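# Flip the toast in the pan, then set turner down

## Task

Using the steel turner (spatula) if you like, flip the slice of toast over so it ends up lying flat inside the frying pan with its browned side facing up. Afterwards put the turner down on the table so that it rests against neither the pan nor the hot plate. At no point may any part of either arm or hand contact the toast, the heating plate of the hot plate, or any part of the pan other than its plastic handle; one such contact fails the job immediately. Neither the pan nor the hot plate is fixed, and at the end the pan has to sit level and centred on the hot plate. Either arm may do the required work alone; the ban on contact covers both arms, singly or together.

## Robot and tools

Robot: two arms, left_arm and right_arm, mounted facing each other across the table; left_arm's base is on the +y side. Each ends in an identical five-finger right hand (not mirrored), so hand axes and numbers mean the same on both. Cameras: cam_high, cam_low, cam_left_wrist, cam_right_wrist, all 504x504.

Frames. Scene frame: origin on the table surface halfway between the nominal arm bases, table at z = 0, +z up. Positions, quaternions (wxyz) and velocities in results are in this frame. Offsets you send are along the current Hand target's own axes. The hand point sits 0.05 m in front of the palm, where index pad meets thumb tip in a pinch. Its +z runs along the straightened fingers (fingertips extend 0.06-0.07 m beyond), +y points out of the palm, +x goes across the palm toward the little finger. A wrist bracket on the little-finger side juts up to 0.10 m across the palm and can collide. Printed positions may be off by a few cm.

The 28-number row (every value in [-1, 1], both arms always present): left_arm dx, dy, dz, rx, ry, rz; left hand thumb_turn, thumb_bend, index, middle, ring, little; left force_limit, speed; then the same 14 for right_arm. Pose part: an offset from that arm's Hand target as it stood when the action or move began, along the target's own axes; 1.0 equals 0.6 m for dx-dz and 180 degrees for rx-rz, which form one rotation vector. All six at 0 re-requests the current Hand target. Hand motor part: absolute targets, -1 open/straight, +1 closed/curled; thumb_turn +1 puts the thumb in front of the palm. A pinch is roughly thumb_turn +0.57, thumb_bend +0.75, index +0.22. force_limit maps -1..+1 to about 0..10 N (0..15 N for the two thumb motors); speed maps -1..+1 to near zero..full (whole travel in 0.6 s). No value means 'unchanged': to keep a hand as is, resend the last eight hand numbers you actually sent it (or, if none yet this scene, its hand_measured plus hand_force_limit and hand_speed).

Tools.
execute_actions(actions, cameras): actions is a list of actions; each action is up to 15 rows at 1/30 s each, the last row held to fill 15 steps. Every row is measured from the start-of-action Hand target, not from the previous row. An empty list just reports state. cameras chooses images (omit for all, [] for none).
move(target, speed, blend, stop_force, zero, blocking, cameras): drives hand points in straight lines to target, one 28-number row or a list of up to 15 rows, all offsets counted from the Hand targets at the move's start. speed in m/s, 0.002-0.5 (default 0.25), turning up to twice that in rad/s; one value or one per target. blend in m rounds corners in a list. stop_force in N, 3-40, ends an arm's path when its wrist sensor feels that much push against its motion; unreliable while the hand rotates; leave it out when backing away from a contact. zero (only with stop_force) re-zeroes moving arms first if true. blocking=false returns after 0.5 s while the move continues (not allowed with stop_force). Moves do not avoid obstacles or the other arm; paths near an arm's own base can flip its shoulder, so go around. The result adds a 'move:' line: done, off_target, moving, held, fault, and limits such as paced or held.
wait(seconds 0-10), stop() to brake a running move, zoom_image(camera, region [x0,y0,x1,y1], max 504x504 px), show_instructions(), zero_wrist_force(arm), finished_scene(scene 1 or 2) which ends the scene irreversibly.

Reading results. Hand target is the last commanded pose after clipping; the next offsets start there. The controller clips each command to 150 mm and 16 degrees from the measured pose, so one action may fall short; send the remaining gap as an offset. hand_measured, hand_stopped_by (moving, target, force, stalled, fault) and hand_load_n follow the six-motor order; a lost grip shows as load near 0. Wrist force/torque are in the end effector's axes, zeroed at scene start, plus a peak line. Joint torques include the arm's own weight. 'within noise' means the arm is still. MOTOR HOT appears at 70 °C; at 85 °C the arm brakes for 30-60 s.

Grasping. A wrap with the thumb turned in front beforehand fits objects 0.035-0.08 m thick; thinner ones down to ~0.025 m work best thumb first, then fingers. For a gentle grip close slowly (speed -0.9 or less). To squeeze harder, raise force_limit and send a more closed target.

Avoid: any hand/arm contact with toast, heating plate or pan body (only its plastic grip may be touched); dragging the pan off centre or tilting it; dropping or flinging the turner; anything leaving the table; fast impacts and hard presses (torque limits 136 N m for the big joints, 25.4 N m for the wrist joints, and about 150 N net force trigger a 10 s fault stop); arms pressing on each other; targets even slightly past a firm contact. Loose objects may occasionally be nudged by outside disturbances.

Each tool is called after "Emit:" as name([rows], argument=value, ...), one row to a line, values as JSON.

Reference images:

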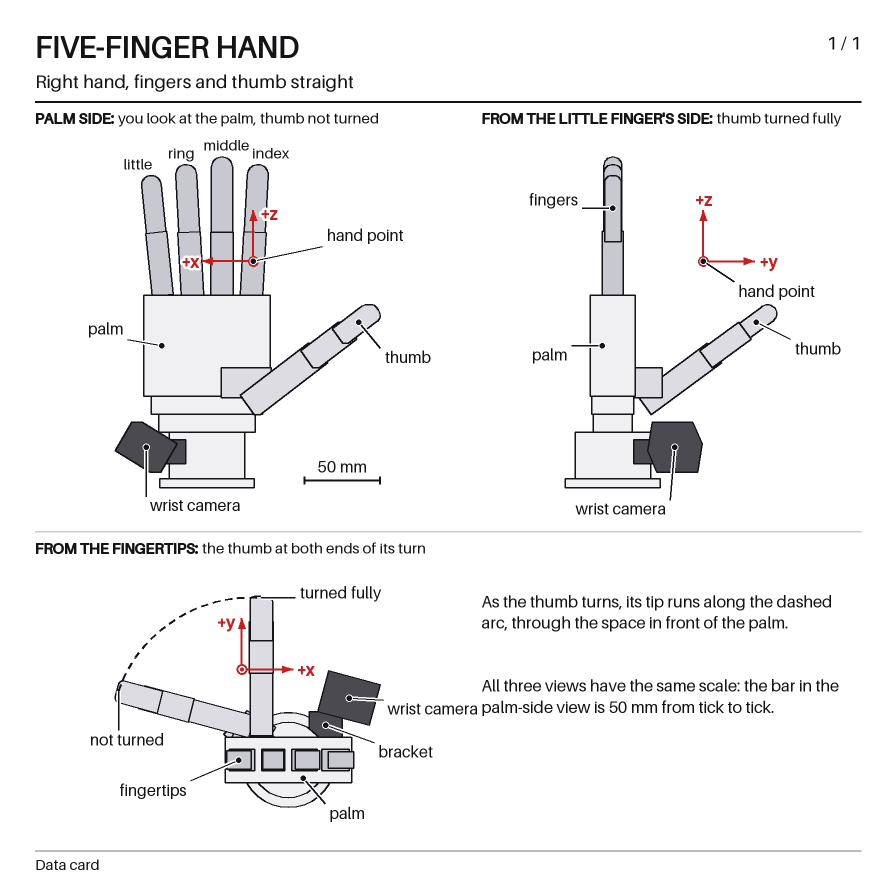

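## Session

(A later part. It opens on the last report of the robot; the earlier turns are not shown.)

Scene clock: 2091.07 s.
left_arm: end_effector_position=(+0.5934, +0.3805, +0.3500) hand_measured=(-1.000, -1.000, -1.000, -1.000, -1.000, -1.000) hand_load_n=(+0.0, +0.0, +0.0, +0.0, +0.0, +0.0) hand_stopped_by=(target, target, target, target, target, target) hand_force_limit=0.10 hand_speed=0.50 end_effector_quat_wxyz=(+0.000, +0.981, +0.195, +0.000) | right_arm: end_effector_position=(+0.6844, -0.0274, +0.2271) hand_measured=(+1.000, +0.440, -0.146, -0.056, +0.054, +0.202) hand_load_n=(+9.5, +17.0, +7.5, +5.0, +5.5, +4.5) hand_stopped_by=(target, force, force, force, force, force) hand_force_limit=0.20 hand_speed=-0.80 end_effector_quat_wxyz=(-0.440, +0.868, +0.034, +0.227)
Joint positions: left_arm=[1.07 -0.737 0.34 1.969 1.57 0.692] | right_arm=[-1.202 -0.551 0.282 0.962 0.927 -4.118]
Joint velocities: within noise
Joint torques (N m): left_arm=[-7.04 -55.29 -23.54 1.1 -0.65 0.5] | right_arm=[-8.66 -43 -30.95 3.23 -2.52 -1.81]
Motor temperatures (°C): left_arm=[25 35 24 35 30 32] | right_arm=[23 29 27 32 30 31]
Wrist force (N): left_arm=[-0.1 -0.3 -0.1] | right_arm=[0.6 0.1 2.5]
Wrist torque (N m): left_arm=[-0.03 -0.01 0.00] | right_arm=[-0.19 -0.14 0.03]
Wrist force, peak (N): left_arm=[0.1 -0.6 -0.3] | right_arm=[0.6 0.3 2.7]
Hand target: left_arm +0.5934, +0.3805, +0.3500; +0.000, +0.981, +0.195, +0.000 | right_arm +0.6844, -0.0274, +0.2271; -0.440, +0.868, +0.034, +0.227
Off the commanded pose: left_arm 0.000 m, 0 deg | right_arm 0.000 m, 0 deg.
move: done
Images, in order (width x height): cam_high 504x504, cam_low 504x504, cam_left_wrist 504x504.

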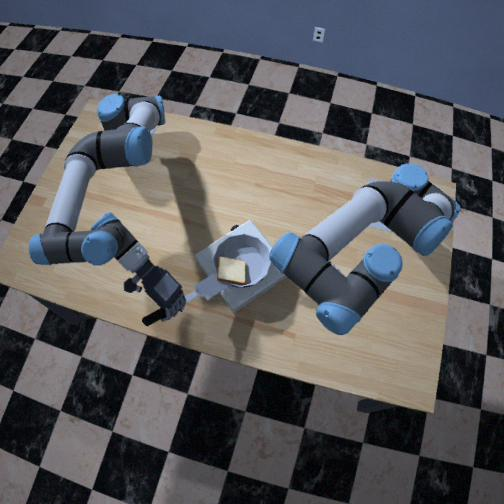

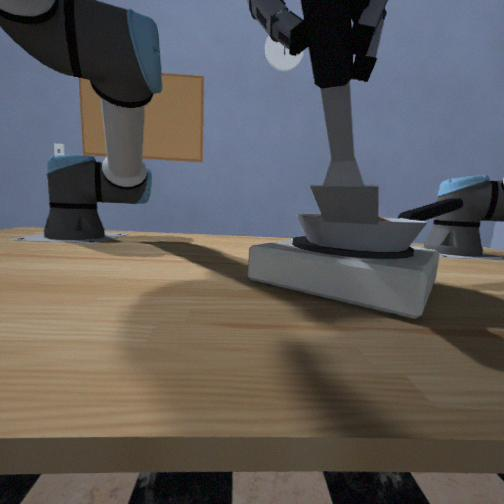

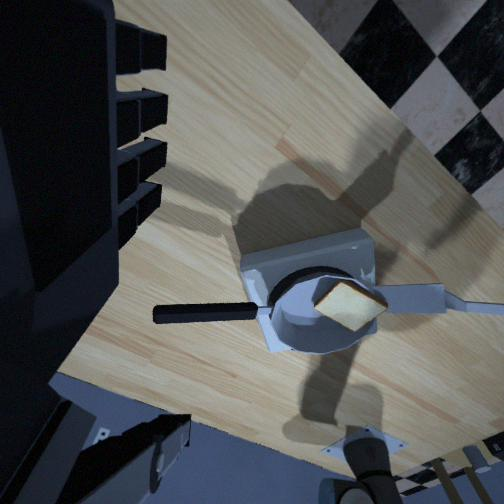

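Emit:
move(target=[0,0,0,0,0,0,-1,-1,-1,-1,-1,-1,0.1,0.5,-0.0028,-0.0018,0.0003,0,0,0,1,0.55,0.5,0.5,0.5,0.5,0.2,-0.8], speed=0.01, stop_force=3, cameras=[])

Emit:
move(target=[0,0,0,0,0,0,-1,-1,-1,-1,-1,-1,0.1,0.5,0.0042,-0.0075,-0.0051,0,0,0,1,0.55,0.5,0.5,0.5,0.5,0.2,-0.8], speed=0.01, stop_force=3, cameras=["cam_low", "cam_left_wrist", "cam_high"])

Emit:
zoom_image(camera="cam_low", region=[280, 170, 440, 270])

Emit:
zoom_image(camera="cam_left_wrist", region=[280, 250, 440, 410])

Emit:
zoom_image(camera="cam_high", region=[190, 220, 270, 300])

Scene clock: 2102.37 s.
left_arm: end_effector_position=(+0.5934, +0.3805, +0.3500) hand_measured=(-1.000, -1.000, -1.000, -1.000, -1.000, -1.000) hand_load_n=(+0.0, +0.0, +0.0, +0.0, +0.0, +0.0) hand_stopped_by=(target, target, target, target, target, target) hand_force_limit=0.10 hand_speed=0.50 end_effector_quat_wxyz=(+0.000, +0.981, +0.195, +0.000) | right_arm: end_effector_position=(+0.6826, -0.0263, +0.2272) hand_measured=(+1.000, +0.440, -0.146, -0.056, +0.054, +0.202) hand_load_n=(+9.5, +17.0, +7.0, +5.0, +5.5, +4.5) hand_stopped_by=(target, force, force, force, force, force) hand_force_limit=0.20 hand_speed=-0.80 end_effector_quat_wxyz=(-0.440, +0.868, +0.034, +0.227)
Joint positions: left_arm=[1.07 -0.737 0.34 1.969 1.57 0.692] | right_arm=[-1.199 -0.559 0.297 0.953 0.929 -4.116]
Joint velocities: within noise
Joint torques (N m): left_arm=[-6.69 -55.15 -24.6 1.11 -0.48 0.21] | right_arm=[-0.35 -59 -28.63 0.37 -0.45 1.9]
Motor temperatures (°C): left_arm=[25 35 24 35 30 32] | right_arm=[23 29 27 32 30 31]
Wrist force (N): left_arm=[0.0 -0.1 -0.1] | right_arm=[0.8 0.1 2.2]
Wrist torque (N m): left_arm=[-0.01 -0.02 0.00] | right_arm=[-0.17 -0.16 0.05]
Wrist force, peak (N): left_arm=[-0.4 0.0 -0.4] | right_arm=[0.7 0.0 2.7]
Hand target: left_arm +0.5934, +0.3805, +0.3500; +0.000, +0.981, +0.195, +0.000 | right_arm +0.6826, -0.0263, +0.2272; -0.440, +0.868, +0.034, +0.227
Off the commanded pose: left_arm 0.000 m, 0 deg | right_arm 0.000 m, 0 deg.
move: done
No camera images: "cameras" was empty.

Scene clock: 2104.10 s.
left_arm: end_effector_position=(+0.5934, +0.3805, +0.3500) hand_measured=(-1.000, -1.000, -1.000, -1.000, -1.000, -1.000) hand_load_n=(+0.0, +0.0, +0.0, +0.0, +0.0, +0.0) hand_stopped_by=(target, target, target, target, target, target) hand_force_limit=0.10 hand_speed=0.50 end_effector_quat_wxyz=(+0.000, +0.981, +0.195, +0.000) | right_arm: end_effector_position=(+0.6826, -0.0263, +0.2331) hand_measured=(+1.000, +0.440, -0.146, -0.056, +0.054, +0.202) hand_load_n=(+9.5, +17.0, +7.0, +4.5, +5.0, +4.0) hand_stopped_by=(target, force, force, force, force, force) hand_force_limit=0.20 hand_speed=-0.80 end_effector_quat_wxyz=(-0.440, +0.868, +0.034, +0.227)
Joint positions: left_arm=[1.07 -0.737 0.34 1.969 1.57 0.692] | right_arm=[-1.199 -0.545 0.253 0.983 0.929 -4.116]
Joint velocities: within noise
Joint torques (N m): left_arm=[-6.41 -54.77 -24.17 1 -0.48 0.44] | right_arm=[-6.99 -65.03 -9.7 -1.85 -2.37 -1.93]
Motor temperatures (°C): left_arm=[25 35 24 35 30 32] | right_arm=[23 29 27 32 30 31]
Wrist force (N): left_arm=[0.0 -0.4 -0.1] | right_arm=[1.1 1.0 2.7]
Wrist torque (N m): left_arm=[-0.06 -0.02 0.00] | right_arm=[-0.26 -0.03 -0.13]
Wrist force, peak (N): left_arm=[0.2 -0.2 -0.4] | right_arm=[1.0 1.0 2.9]
Hand target: left_arm +0.5934, +0.3805, +0.3500; +0.000, +0.981, +0.195, +0.000 | right_arm +0.6826, -0.0263, +0.2331; -0.440, +0.868, +0.034, +0.227
Off the commanded pose: left_arm 0.000 m, 0 deg | right_arm 0.000 m, 0 deg.
move: done
Images, in order (width x height): cam_high 504x504, cam_low 504x504, cam_left_wrist 504x504.

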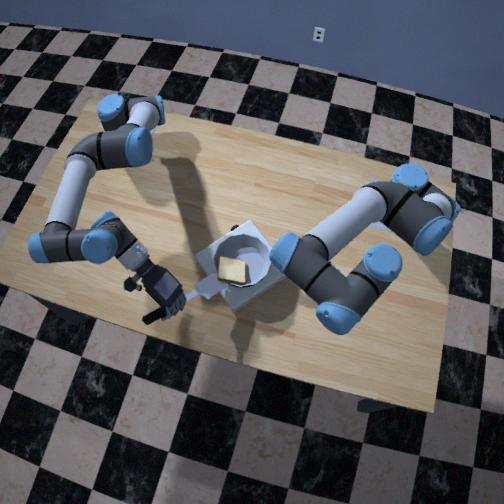

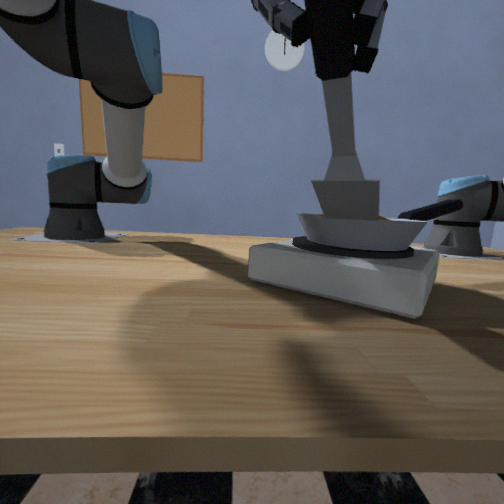

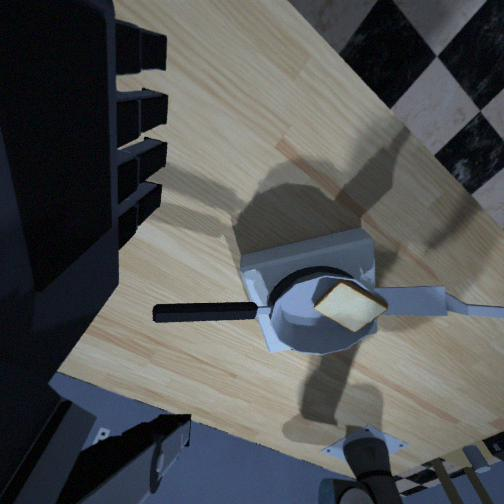

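Scaled by 3.150.

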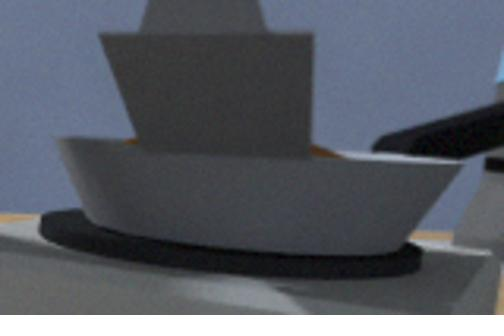

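Scaled by 3.150.

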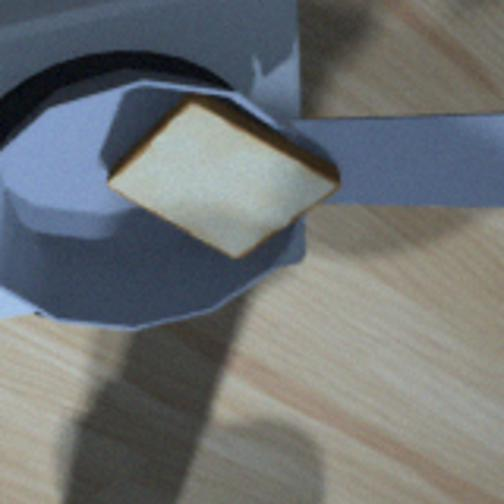

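Scaled by 6.300.

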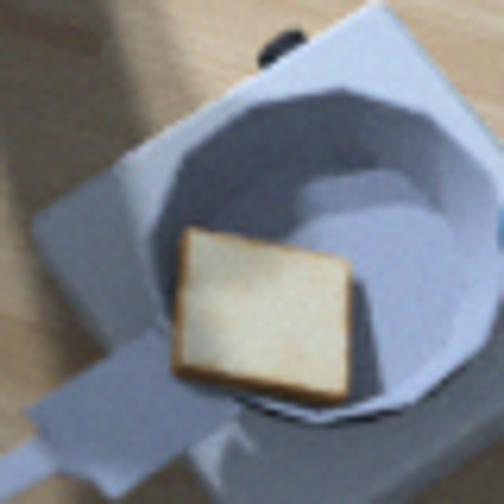

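Emit:
zoom_image(camera="cam_low", region=[240, 190, 460, 320])

Emit:
zoom_image(camera="cam_high", region=[205, 250, 245, 290])

Scaled by 2.291.

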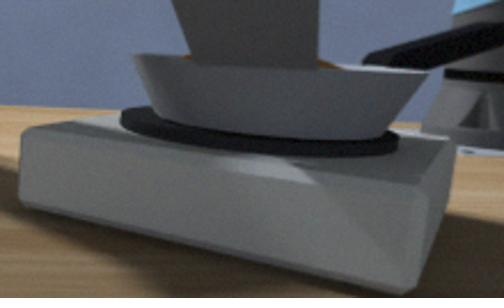

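Scaled by 12.600.

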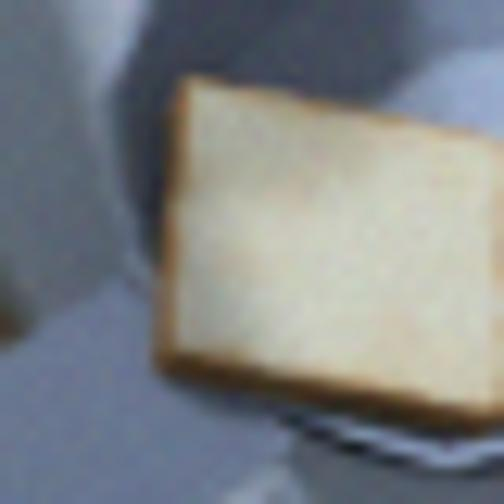

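Emit:
move([
  [0,0,0,0,0,0,-1,-1,-1,-1,-1,-1,0.1,0.5,-0.0028,0.0050,0.0034,0,0,0,1,0.55,0.5,0.5,0.5,0.5,0.2,-0.8],
  [0,0,0,0,0,0,-1,-1,-1,-1,-1,-1,0.1,0.5,0.0014,0.0077,0.0030,0,0,0,1,0.55,0.5,0.5,0.5,0.5,0.2,-0.8],
  [0,0,0,0,0,0,-1,-1,-1,-1,-1,-1,0.1,0.5,0.0042,0.0027,-0.0004,0,0,0,1,0.55,0.5,0.5,0.5,0.5,0.2,-0.8],
], speed=0.01, cameras=["cam_low", "cam_left_wrist", "cam_high"])

Emit:
zoom_image(camera="cam_low", region=[280, 170, 440, 270])

Emit:
zoom_image(camera="cam_left_wrist", region=[280, 250, 440, 410])

Emit:
zoom_image(camera="cam_high", region=[190, 220, 270, 300])

Scene clock: 2136.17 s.
left_arm: end_effector_position=(+0.5934, +0.3805, +0.3500) hand_measured=(-1.000, -1.000, -1.000, -1.000, -1.000, -1.000) hand_load_n=(+0.0, +0.0, +0.0, +0.0, +0.0, +0.0) hand_stopped_by=(target, target, target, target, target, target) hand_force_limit=0.10 hand_speed=0.50 end_effector_quat_wxyz=(+0.000, +0.981, +0.195, +0.000) | right_arm: end_effector_position=(+0.6852, -0.0279, +0.2331) hand_measured=(+1.000, +0.440, -0.146, -0.056, +0.054, +0.202) hand_load_n=(+9.5, +16.5, +7.0, +5.0, +5.5, +4.5) hand_stopped_by=(target, force, force, force, force, force) hand_force_limit=0.20 hand_speed=-0.80 end_effector_quat_wxyz=(-0.440, +0.868, +0.034, +0.227)
Joint positions: left_arm=[1.07 -0.737 0.34 1.969 1.57 0.692] | right_arm=[-1.203 -0.531 0.226 0.998 0.926 -4.119]
Joint velocities: within noise
Joint torques (N m): left_arm=[-5.71 -55.24 -23.24 1.02 -0.52 0.39] | right_arm=[8.13 -47.52 -21.36 2 0.83 0.6]
Motor temperatures (°C): left_arm=[25 35 24 35 30 32] | right_arm=[23 29 27 32 30 31]
Wrist force (N): left_arm=[0.0 -0.1 0.0] | right_arm=[0.6 0.1 2.5]
Wrist torque (N m): left_arm=[-0.01 -0.02 0.00] | right_arm=[-0.20 -0.12 0.01]
Wrist force, peak (N): left_arm=[-0.6 -0.3 0.0] | right_arm=[1.0 1.0 2.9]
Hand target: left_arm +0.5934, +0.3805, +0.3500; +0.000, +0.981, +0.195, +0.000 | right_arm +0.6852, -0.0278, +0.2331; -0.440, +0.868, +0.034, +0.227
Off the commanded pose: left_arm 0.000 m, 0 deg | right_arm 0.000 m, 0 deg.
move: done
Images, in order (width x height): cam_high 504x504, cam_low 504x504, cam_left_wrist 504x504.

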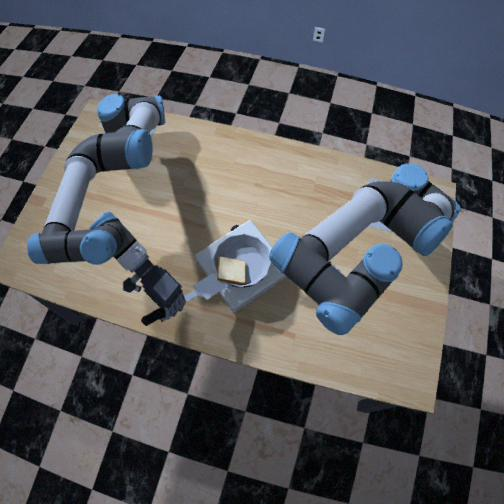

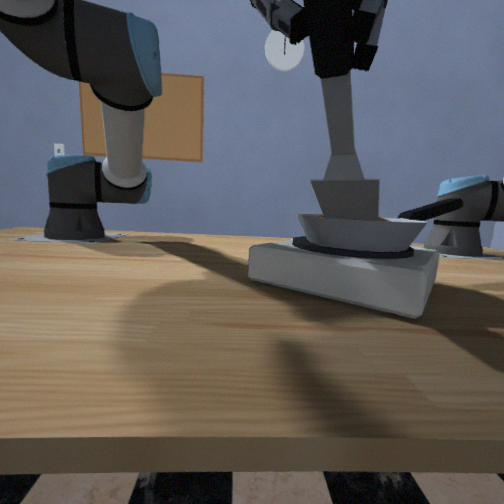

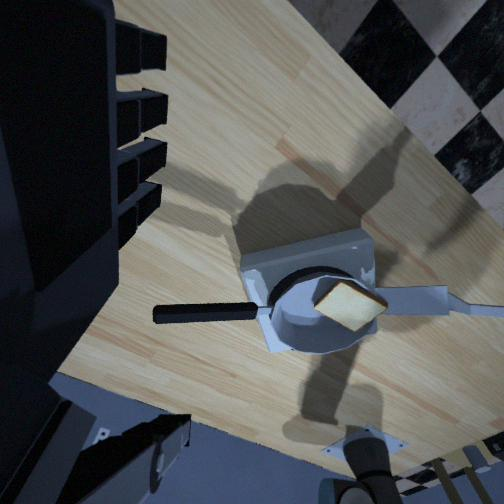

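Scaled by 3.150.

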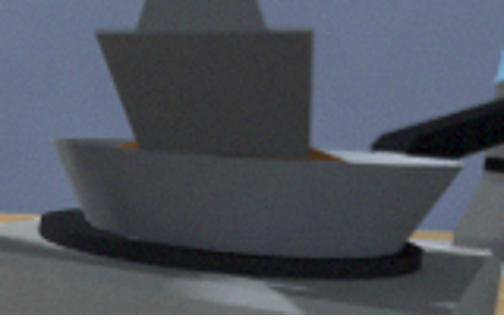

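Scaled by 3.150.

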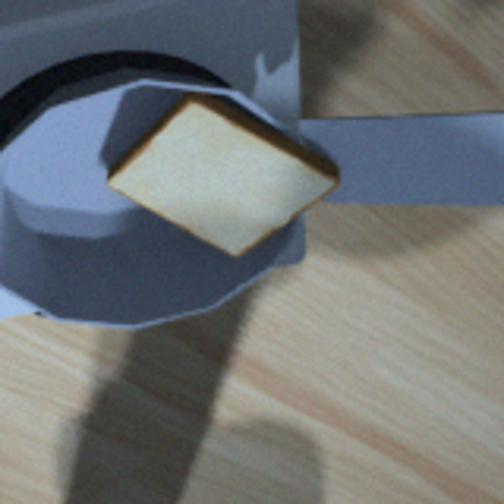

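Scaled by 6.300.

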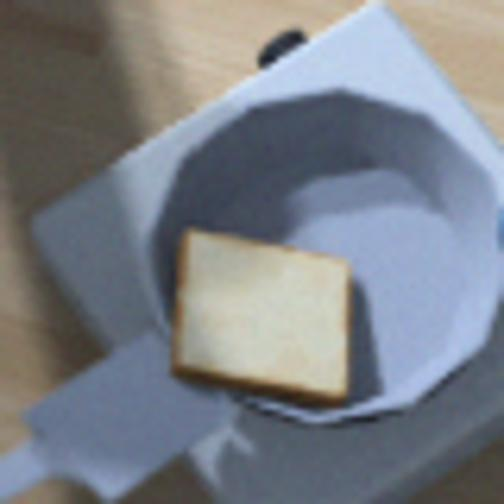

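Emit:
move(target=[0,0,0,0,0,0,-1,-1,-1,-1,-1,-1,0.1,0.5,0.0028,-0.0050,-0.0034,0,0,0,1,0.55,0.5,0.5,0.5,0.5,0.2,-0.8], speed=0.01, stop_force=4, cameras=["cam_low", "cam_left_wrist", "cam_high"])

Emit:
zoom_image(camera="cam_low", region=[280, 170, 440, 270])

Emit:
zoom_image(camera="cam_left_wrist", region=[280, 250, 440, 410])

Emit:
zoom_image(camera="cam_high", region=[190, 220, 270, 300])

Scene clock: 2148.17 s.
left_arm: end_effector_position=(+0.5934, +0.3805, +0.3500) hand_measured=(-1.000, -1.000, -1.000, -1.000, -1.000, -1.000) hand_load_n=(+0.5, +0.0, +0.0, +0.0, +0.0, +0.0) hand_stopped_by=(target, target, target, target, target, target) hand_force_limit=0.10 hand_speed=0.50 end_effector_quat_wxyz=(+0.000, +0.981, +0.195, +0.000) | right_arm: end_effector_position=(+0.6852, -0.0278, +0.2371) hand_measured=(+1.000, +0.440, -0.146, -0.056, +0.054, +0.202) hand_load_n=(+9.5, +17.0, +7.0, +5.0, +5.5, +4.5) hand_stopped_by=(target, force, force, force, force, force) hand_force_limit=0.20 hand_speed=-0.80 end_effector_quat_wxyz=(-0.440, +0.868, +0.034, +0.227)
Joint positions: left_arm=[1.07 -0.737 0.34 1.969 1.57 0.692] | right_arm=[-1.203 -0.517 0.187 1.023 0.926 -4.119]
Joint velocities: within noise
Joint torques (N m): left_arm=[-7.95 -54.71 -24.13 1.1 -0.36 0.53] | right_arm=[8.2 -47.41 -29.26 2.87 0.67 -2.03]
Motor temperatures (°C): left_arm=[25 35 24 35 30 32] | right_arm=[23 29 27 32 30 31]
Wrist force (N): left_arm=[-0.5 -0.1 0.0] | right_arm=[0.5 0.2 2.5]
Wrist torque (N m): left_arm=[-0.02 0.05 -0.03] | right_arm=[-0.18 -0.11 0.02]
Wrist force, peak (N): left_arm=[-0.2 -0.5 -0.4] | right_arm=[0.8 0.4 2.6]
Hand target: left_arm +0.5934, +0.3805, +0.3500; +0.000, +0.981, +0.195, +0.000 | right_arm +0.6852, -0.0278, +0.2371; -0.440, +0.868, +0.034, +0.227
Off the commanded pose: left_arm 0.000 m, 0 deg | right_arm 0.000 m, 0 deg.
move: done
Images, in order (width x height): cam_high 504x504, cam_low 504x504, cam_left_wrist 504x504.

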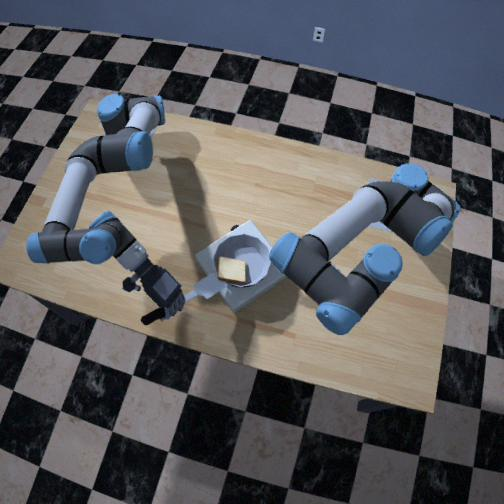

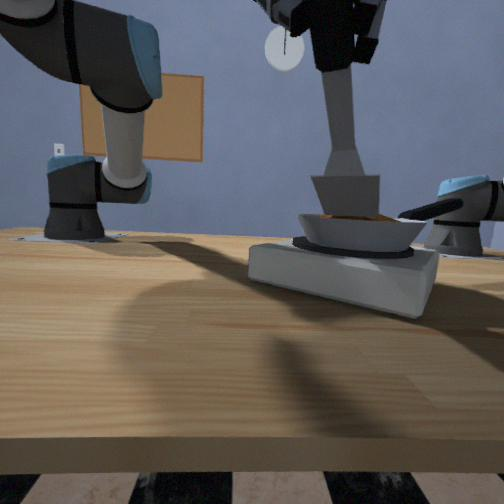

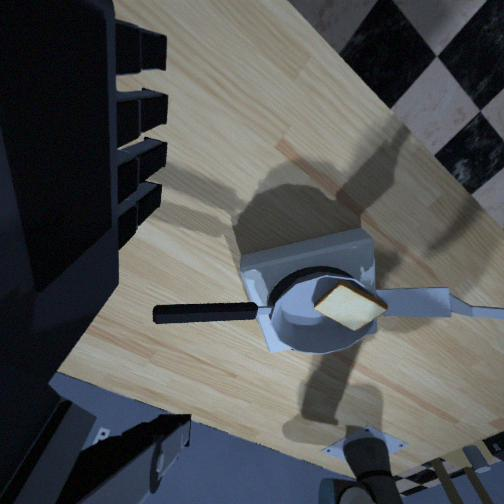

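Scaled by 3.150.

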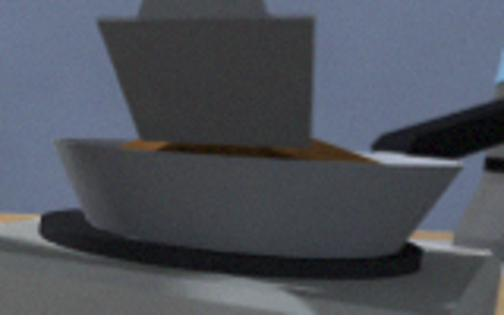

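Scaled by 3.150.

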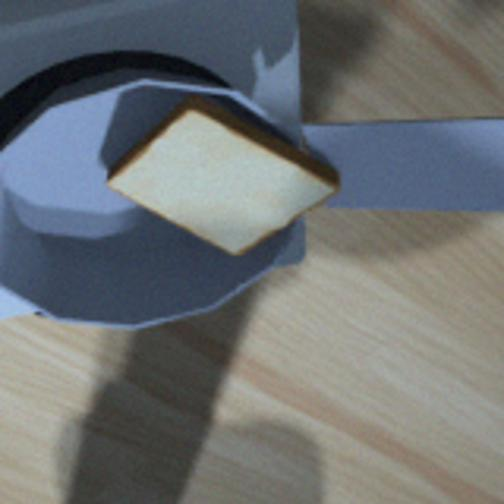

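Scaled by 6.300.

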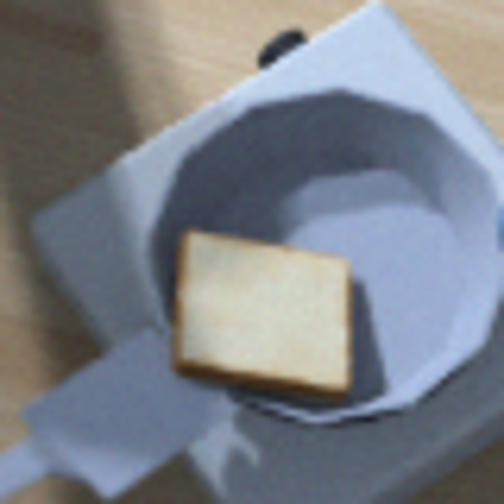

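Emit:
execute_actions([
  [[0,0,0,0,0,0,-1,-1,-1,-1,-1,-1,0.1,0.5,0,-0.0094,-0.0044,0,0,0,1,0.55,0.5,0.5,0.5,0.5,0.2,-0.8],[0,0,0,0,0,0,-1,-1,-1,-1,-1,-1,0.1,0.5,-0.0020,-0.0291,-0.0129,0,0,0,1,0.55,0.5,0.5,0.5,0.5,0.2,-0.8],[0,0,0,0,0,0,-1,-1,-1,-1,-1,-1,0.1,0.5,-0.0097,-0.0564,-0.0230,0,0,0,1,0.55,0.5,0.5,0.5,0.5,0.2,-0.8],[0,0,0,0,0,0,-1,-1,-1,-1,-1,-1,0.1,0.5,-0.0214,-0.0841,-0.0316,0,0,0,1,0.55,0.5,0.5,0.5,0.5,0.2,-0.8],[0,0,0,0,0,0,-1,-1,-1,-1,-1,-1,0.1,0.5,-0.0377,-0.1115,-0.0385,0,0,0,1,0.55,0.5,0.5,0.5,0.5,0.2,-0.8],[0,0,0,0,0,0,-1,-1,-1,-1,-1,-1,0.1,0.5,-0.0546,-0.1346,-0.0432,0,0,0,1,0.55,0.5,0.5,0.5,0.5,0.2,-0.8],[0,0,0,0,0,0,-1,-1,-1,-1,-1,-1,0.1,0.5,-0.0688,-0.1522,-0.0462,0,0,0,1,0.55,0.5,0.5,0.5,0.5,0.2,-0.8],[0,0,0,0,0,0,-1,-1,-1,-1,-1,-1,0.1,0.5,-0.0800,-0.1650,-0.0480,0,0,0,1,0.55,0.5,0.5,0.5,0.5,0.2,-0.8],[0,0,0,0,0,0,-1,-1,-1,-1,-1,-1,0.1,0.5,-0.0898,-0.1744,-0.0488,0,0,0,1,0.55,0.5,0.5,0.5,0.5,0.2,-0.8],[0,0,0,0,0,0,-1,-1,-1,-1,-1,-1,0.1,0.5,-0.0987,-0.1825,-0.0493,0,0,0,1,0.55,0.5,0.5,0.5,0.5,0.2,-0.8],[0,0,0,0,0,0,-1,-1,-1,-1,-1,-1,0.1,0.5,-0.1082,-0.1901,-0.0494,0,0,0,1,0.55,0.5,0.5,0.5,0.5,0.2,-0.8],[0,0,0,0,0,0,-1,-1,-1,-1,-1,-1,0.1,0.5,-0.1165,-0.1959,-0.0490,0,0,0,1,0.55,0.5,0.5,0.5,0.5,0.2,-0.8],[0,0,0,0,0,0,-1,-1,-1,-1,-1,-1,0.1,0.5,-0.1249,-0.2016,-0.0486,0,0,0,1,0.55,0.5,0.5,0.5,0.5,0.2,-0.8],[0,0,0,0,0,0,-1,-1,-1,-1,-1,-1,0.1,0.5,-0.1337,-0.2066,-0.0477,0,0,0,1,0.55,0.5,0.5,0.5,0.5,0.2,-0.8],[0,0,0,0,0,0,-1,-1,-1,-1,-1,-1,0.1,0.5,-0.1430,-0.2114,-0.0466,0,0,0,1,0.55,0.5,0.5,0.5,0.5,0.2,-0.8]],
  [[0,0,0,0,0,0,-1,-1,-1,-1,-1,-1,0.1,0.5,-0.0096,-0.0051,0.0011,0,0,0,1,0.55,0.5,0.5,0.5,0.5,0.2,-0.8],[0,0,0,0,0,0,-1,-1,-1,-1,-1,-1,0.1,0.5,-0.0191,-0.0102,0.0022,0,0,0,1,0.55,0.5,0.5,0.5,0.5,0.2,-0.8],[0,0,0,0,0,0,-1,-1,-1,-1,-1,-1,0.1,0.5,-0.0288,-0.0145,0.0039,0,0,0,1,0.55,0.5,0.5,0.5,0.5,0.2,-0.8],[0,0,0,0,0,0,-1,-1,-1,-1,-1,-1,0.1,0.5,-0.0350,-0.0183,0.0043,0,0,0,1,0.55,0.5,0.5,0.5,0.5,0.2,-0.8]],
])

Emit:
zoom_image(camera="cam_high", region=[190, 180, 310, 300])

Emit:
zoom_image(camera="cam_low", region=[240, 190, 460, 320])

Emit:
zoom_image(camera="cam_left_wrist", region=[240, 240, 400, 400])

Scene clock: 2222.30 s.
left_arm: end_effector_position=(+0.5934, +0.3805, +0.3500) hand_measured=(-1.000, -1.000, -1.000, -1.000, -1.000, -1.000) hand_load_n=(+0.0, +0.0, +0.0, +0.0, +0.0, +0.0) hand_stopped_by=(target, target, target, target, target, target) hand_force_limit=0.10 hand_speed=0.50 end_effector_quat_wxyz=(+0.000, +0.981, +0.195, +0.000) | right_arm: end_effector_position=(+0.5448, +0.0515, +0.3081) hand_measured=(+1.000, +0.440, -0.146, -0.056, +0.054, +0.202) hand_load_n=(+9.5, +16.5, +7.0, +5.0, +5.5, +5.0) hand_stopped_by=(target, force, force, force, force, force) hand_force_limit=0.20 hand_speed=-0.80 end_effector_quat_wxyz=(-0.440, +0.868, +0.034, +0.227)
Joint positions: left_arm=[1.07 -0.737 0.34 1.969 1.57 0.692] | right_arm=[-0.995 -0.807 0.534 0.886 1.092 -3.97]
Joint velocities: within noise
Joint torques (N m): left_arm=[-5.75 -56.06 -22.64 0.92 -0.3 0.34] | right_arm=[8.29 -43.46 -10.59 -0.71 1.21 -0.79]
Motor temperatures (°C): left_arm=[25 35 24 35 30 32] | right_arm=[23 29 27 32 30 31]
Wrist force (N): left_arm=[0.0 0.0 -0.2] | right_arm=[0.8 0.2 1.9]
Wrist torque (N m): left_arm=[0.01 -0.01 0.00] | right_arm=[-0.13 -0.13 0.05]
Wrist force, peak (N): left_arm=[-0.7 0.0 -0.3] | right_arm=[2.8 6.1 4.6]
Hand target: left_arm +0.5934, +0.3805, +0.3500; +0.000, +0.981, +0.195, +0.000 | right_arm +0.5448, +0.0516, +0.3080; -0.440, +0.868, +0.034, +0.227
Off the commanded pose: left_arm 0.000 m, 0 deg | right_arm 0.000 m, 0 deg.
Step readings (end_effector_position of left_arm | right_arm):
0: (+0.5934, +0.3805, +0.3500) | (+0.6852, -0.0278, +0.2371)
1: (+0.5934, +0.3805, +0.3500) | (+0.6852, -0.0278, +0.2372)
2: (+0.5934, +0.3805, +0.3500) | (+0.6843, -0.0273, +0.2391)
4: (+0.5934, +0.3805, +0.3500) | (+0.6760, -0.0227, +0.2528)
8: (+0.5934, +0.3805, +0.3500) | (+0.6244, +0.0064, +0.2998)
15: (+0.5934, +0.3805, +0.3500) | (+0.5742, +0.0344, +0.3104)
16: (+0.5934, +0.3805, +0.3500) | (+0.5693, +0.0371, +0.3101)
17: (+0.5934, +0.3805, +0.3500) | (+0.5641, +0.0400, +0.3097)
19: (+0.5934, +0.3805, +0.3500) | (+0.5535, +0.0461, +0.3087)
23: (+0.5934, +0.3805, +0.3500) | (+0.5429, +0.0526, +0.3078)
30: (+0.5934, +0.3805, +0.3500) | (+0.5449, +0.0515, +0.3081)

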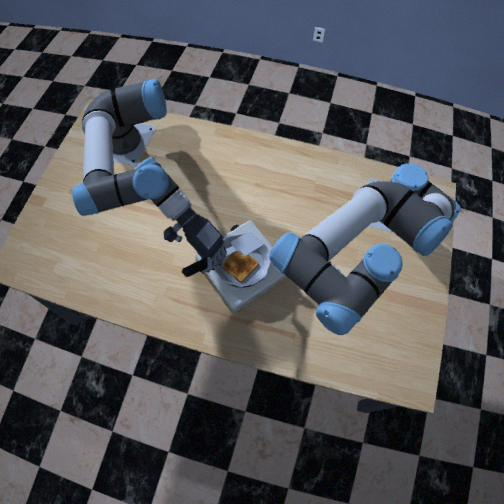

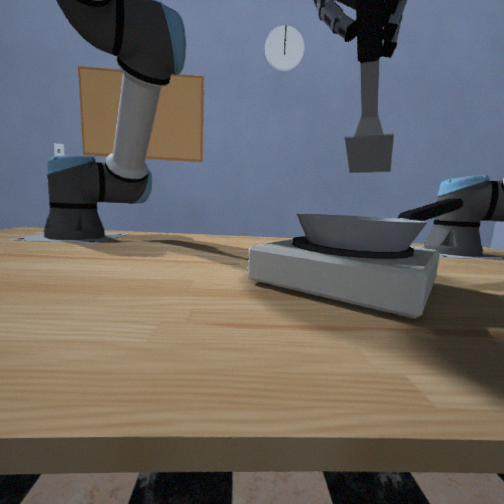

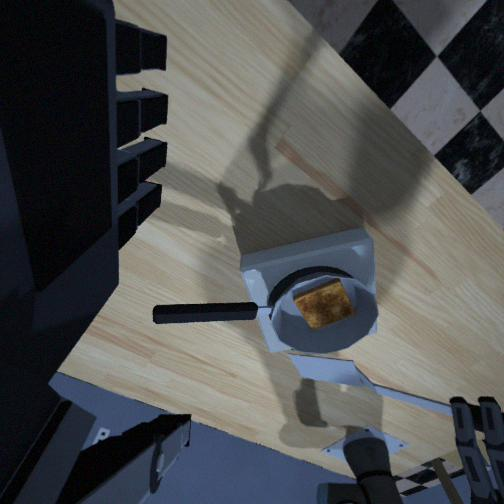

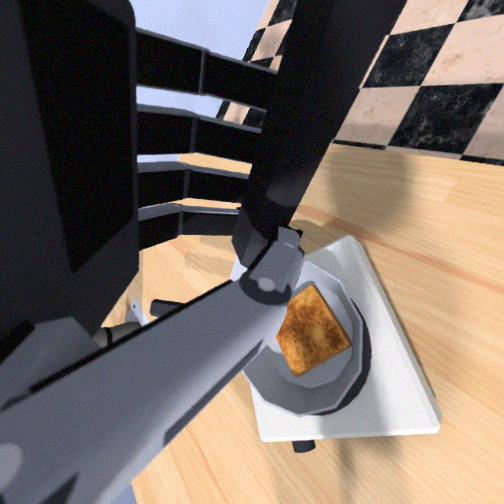

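Scaled by 4.200.

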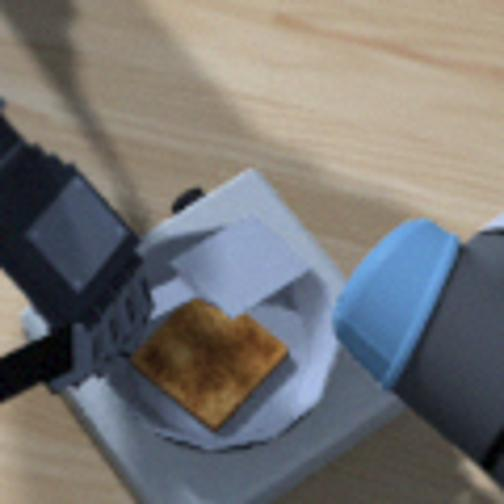

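Scaled by 2.291.

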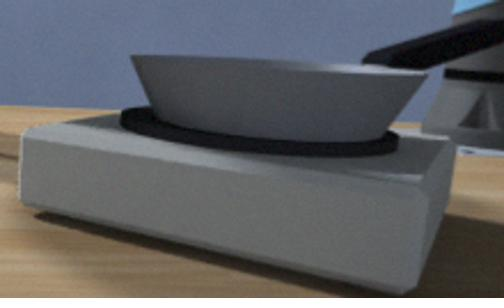

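Scaled by 3.150.

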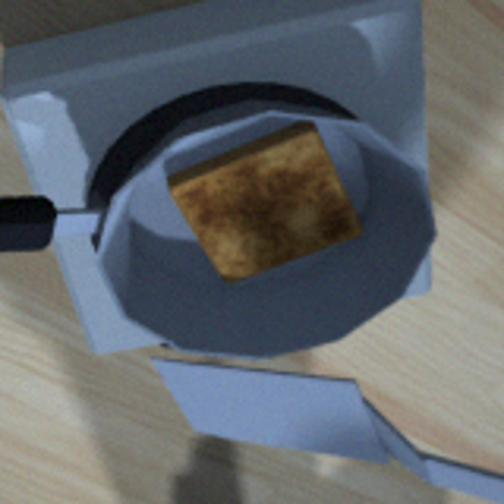

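Emit:
move([
  [0,0,0,0,0,0,-1,-1,-1,-1,-1,-1,0.1,0.5,0.0353,-0.0624,-0.0424,0,0,0,1,0.55,0.5,0.5,0.5,0.5,0.2,-0.8],
  [0,0,0,0,0,0,-1,-1,-1,-1,-1,-1,0.1,0.5,-0.2325,-0.3758,0.0582,0.1444,0.0593,-0.4246,1,0.55,0.5,0.5,0.5,0.5,0.2,-0.8],
  [0,0,0,0,0,0,-1,-1,-1,-1,-1,-1,0.1,0.5,-0.2901,-0.2741,0.1274,0.1444,0.0593,-0.4246,1,0.55,0.5,0.5,0.5,0.5,0.2,-0.8],
], speed=[0.12,0.15,0.1], stop_force=6)

Emit:
zoom_image(camera="cam_high", region=[190, 180, 310, 300])

Emit:
zoom_image(camera="cam_left_wrist", region=[140, 220, 400, 480])

Scene clock: 2281.90 s.
left_arm: end_effector_position=(+0.5934, +0.3805, +0.3500) hand_measured=(-1.000, -1.000, -1.000, -1.000, -1.000, -1.000) hand_load_n=(+0.0, +0.0, +0.0, +0.0, +0.0, +0.0) hand_stopped_by=(target, target, target, target, target, target) hand_force_limit=0.10 hand_speed=0.50 end_effector_quat_wxyz=(+0.000, +0.981, +0.195, +0.000) | right_arm: end_effector_position=(+0.3743, +0.2360, +0.3184) hand_measured=(+1.000, +0.440, -0.146, -0.056, +0.054, +0.202) hand_load_n=(+9.5, +16.0, +7.5, +5.0, +5.5, +5.0) hand_stopped_by=(target, force, force, force, force, force) hand_force_limit=0.20 hand_speed=-0.80 end_effector_quat_wxyz=(-0.378, +0.526, +0.567, +0.508)
Joint positions: left_arm=[1.07 -0.737 0.34 1.969 1.57 0.692] | right_arm=[-0.653 -0.988 1.074 0.146 1.031 -5.016]
Joint velocities: within noise
Joint torques (N m): left_arm=[-6.7 -55.49 -23.94 0.9 -0.54 0.24] | right_arm=[-7.09 -59.61 -11.81 -3.76 1.49 2.57]
Motor temperatures (°C): left_arm=[25 35 24 35 30 32] | right_arm=[23 29 27 32 30 31]
Wrist force (N): left_arm=[-0.3 -0.2 -0.2] | right_arm=[-0.1 0.3 2.4]
Wrist torque (N m): left_arm=[-0.04 0.03 -0.02] | right_arm=[-0.01 -0.12 0.12]
Wrist force, peak (N): left_arm=[-0.5 -0.1 -0.4] | right_arm=[0.3 1.3 3.3]
Hand target: left_arm +0.5934, +0.3805, +0.3500; +0.000, +0.981, +0.195, +0.000 | right_arm +0.3743, +0.2360, +0.3184; -0.378, +0.526, +0.567, +0.508
Off the commanded pose: left_arm 0.000 m, 0 deg | right_arm 0.000 m, 0 deg.
move: done

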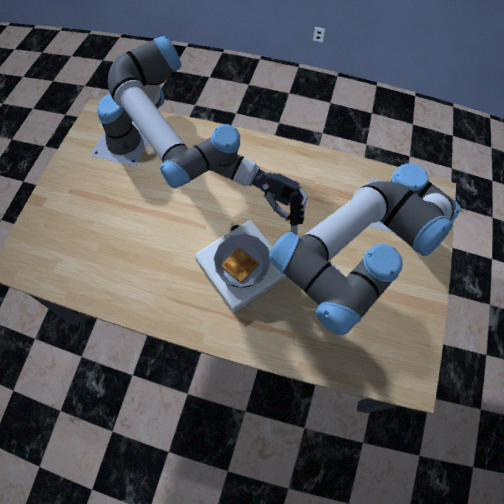

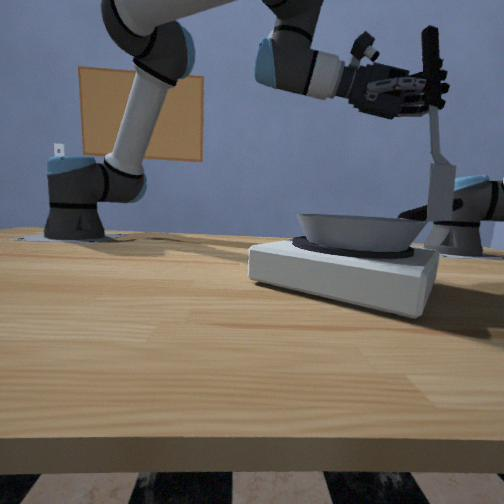

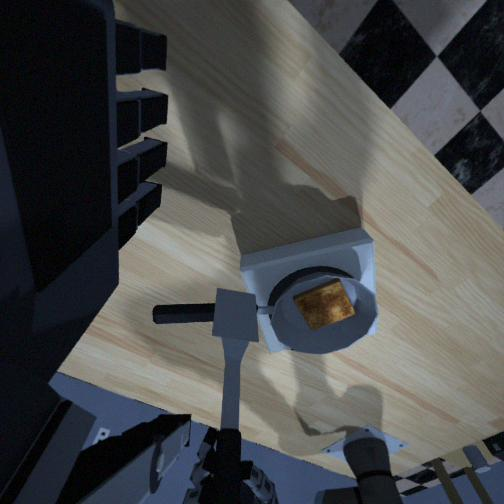

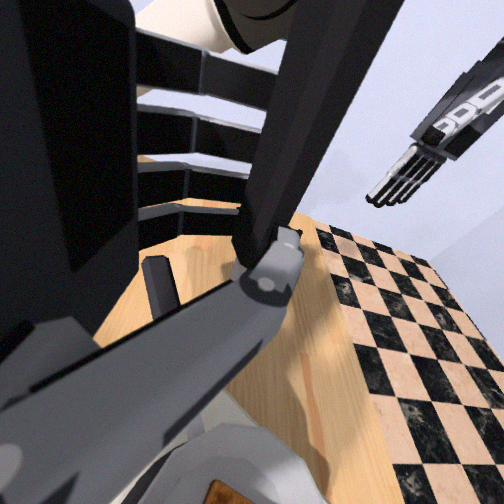

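Scaled by 4.200.

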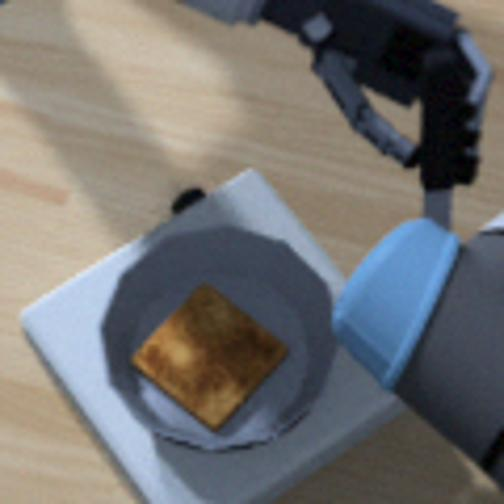

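Scaled by 1.938.

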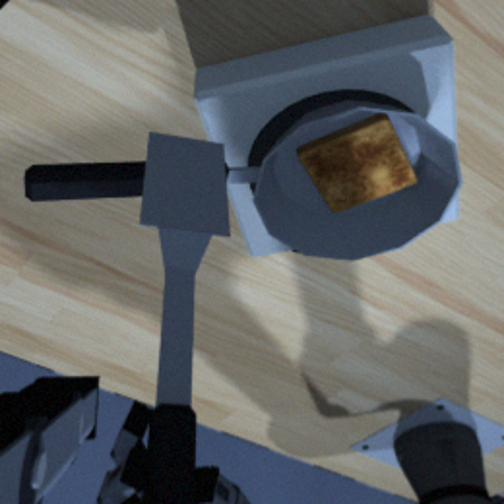

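Emit:
move([
  [0,0,0,0,0,0,-1,-1,-1,-1,-1,-1,0.1,0.5,0.0023,-0.0358,-0.0212,0,0,0,1,0.55,0.5,0.5,0.5,0.5,0.2,-0.8],
], speed=0.015)

Emit:
zoom_image(camera="cam_low", region=[240, 150, 460, 320])

Emit:
zoom_image(camera="cam_high", region=[190, 180, 310, 300])

Emit:
zoom_image(camera="cam_left_wrist", region=[240, 240, 400, 400])

Scene clock: 2324.07 s.
left_arm: end_effector_position=(+0.5934, +0.3805, +0.3500) hand_measured=(-1.000, -1.000, -1.000, -1.000, -1.000, -1.000) hand_load_n=(+0.0, +0.0, +0.0, +0.0, +0.0, +0.0) hand_stopped_by=(target, target, target, target, target, target) hand_force_limit=0.10 hand_speed=0.50 end_effector_quat_wxyz=(+0.000, +0.981, +0.195, +0.000) | right_arm: end_effector_position=(+0.3515, +0.2254, +0.3185) hand_measured=(+1.000, +0.440, -0.146, -0.056, +0.054, +0.202) hand_load_n=(+10.0, +17.0, +7.0, +5.0, +5.0, +4.0) hand_stopped_by=(target, force, force, force, force, force) hand_force_limit=0.20 hand_speed=-0.80 end_effector_quat_wxyz=(-0.378, +0.526, +0.567, +0.508)
Joint positions: left_arm=[1.07 -0.737 0.34 1.969 1.57 0.692] | right_arm=[-0.633 -1.04 1.156 0.113 1.05 -5.011]
Joint velocities: within noise
Joint torques (N m): left_arm=[-6.37 -54.78 -22.8 1.11 -0.25 0.4] | right_arm=[-2.81 -32.59 -34.87 -1.3 -0.13 2.36]
Motor temperatures (°C): left_arm=[25 35 24 35 30 32] | right_arm=[23 30 27 32 30 31]
Wrist force (N): left_arm=[-0.1 0.0 0.2] | right_arm=[0.0 1.2 2.9]
Wrist torque (N m): left_arm=[-0.02 -0.02 0.00] | right_arm=[-0.05 -0.02 -0.05]
Wrist force, peak (N): left_arm=[0.1 0.1 -0.6] | right_arm=[-0.3 1.3 3.0]
Hand target: left_arm +0.5934, +0.3805, +0.3500; +0.000, +0.981, +0.195, +0.000 | right_arm +0.3517, +0.2254, +0.3184; -0.378, +0.526, +0.567, +0.508
Off the commanded pose: left_arm 0.000 m, 0 deg | right_arm 0.000 m, 0 deg.
move: done

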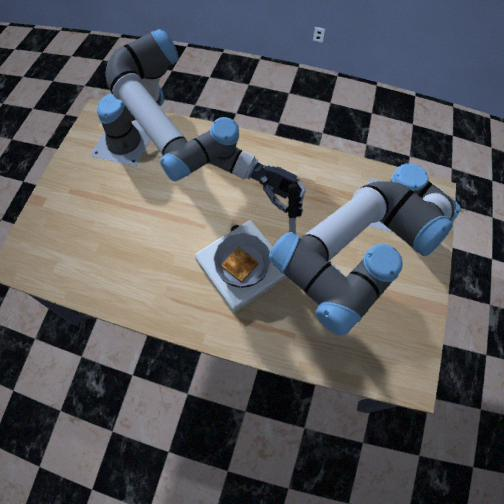

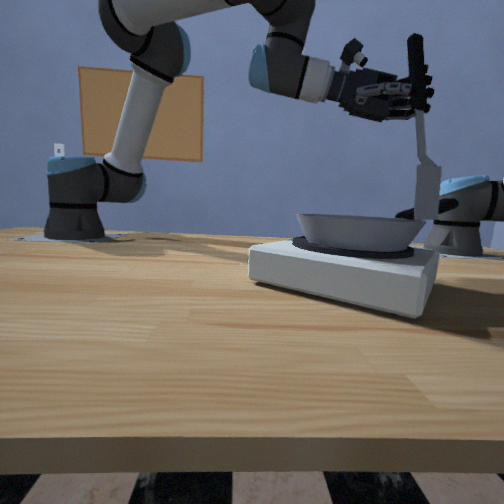

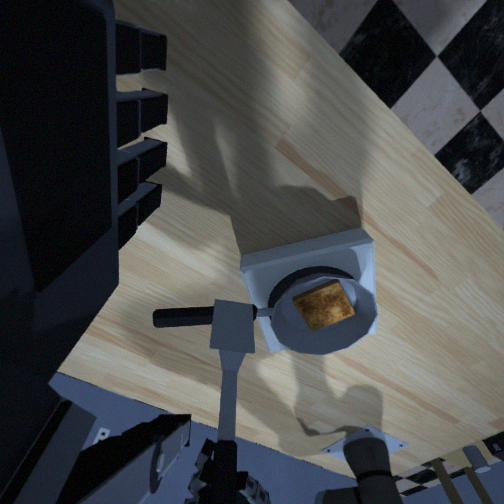

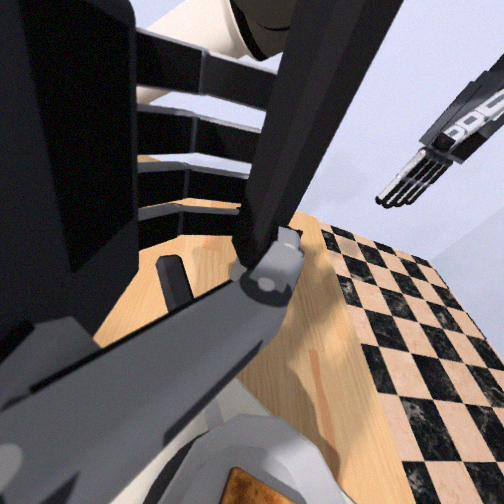

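Scaled by 2.291.

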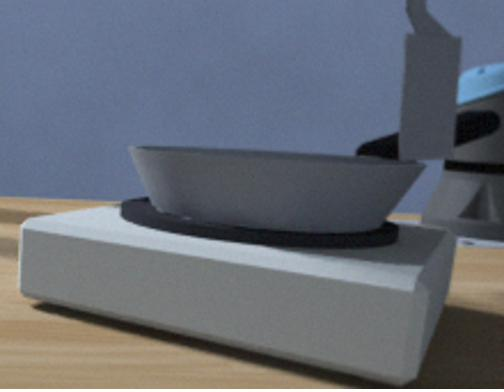

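Scaled by 4.200.

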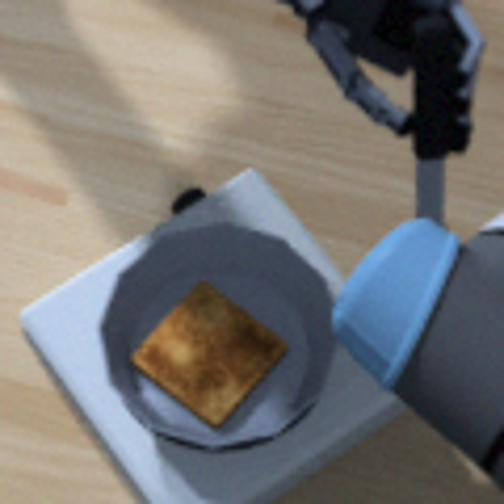

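Scaled by 3.150.

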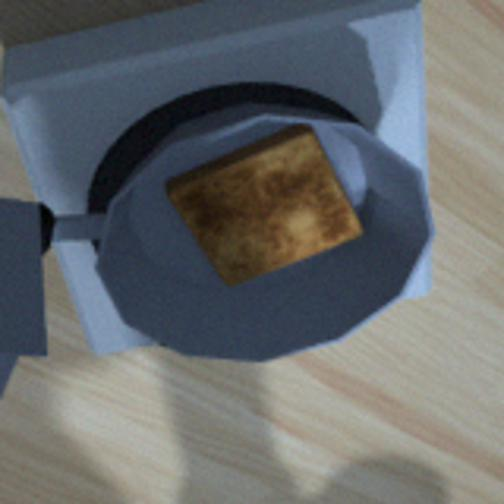

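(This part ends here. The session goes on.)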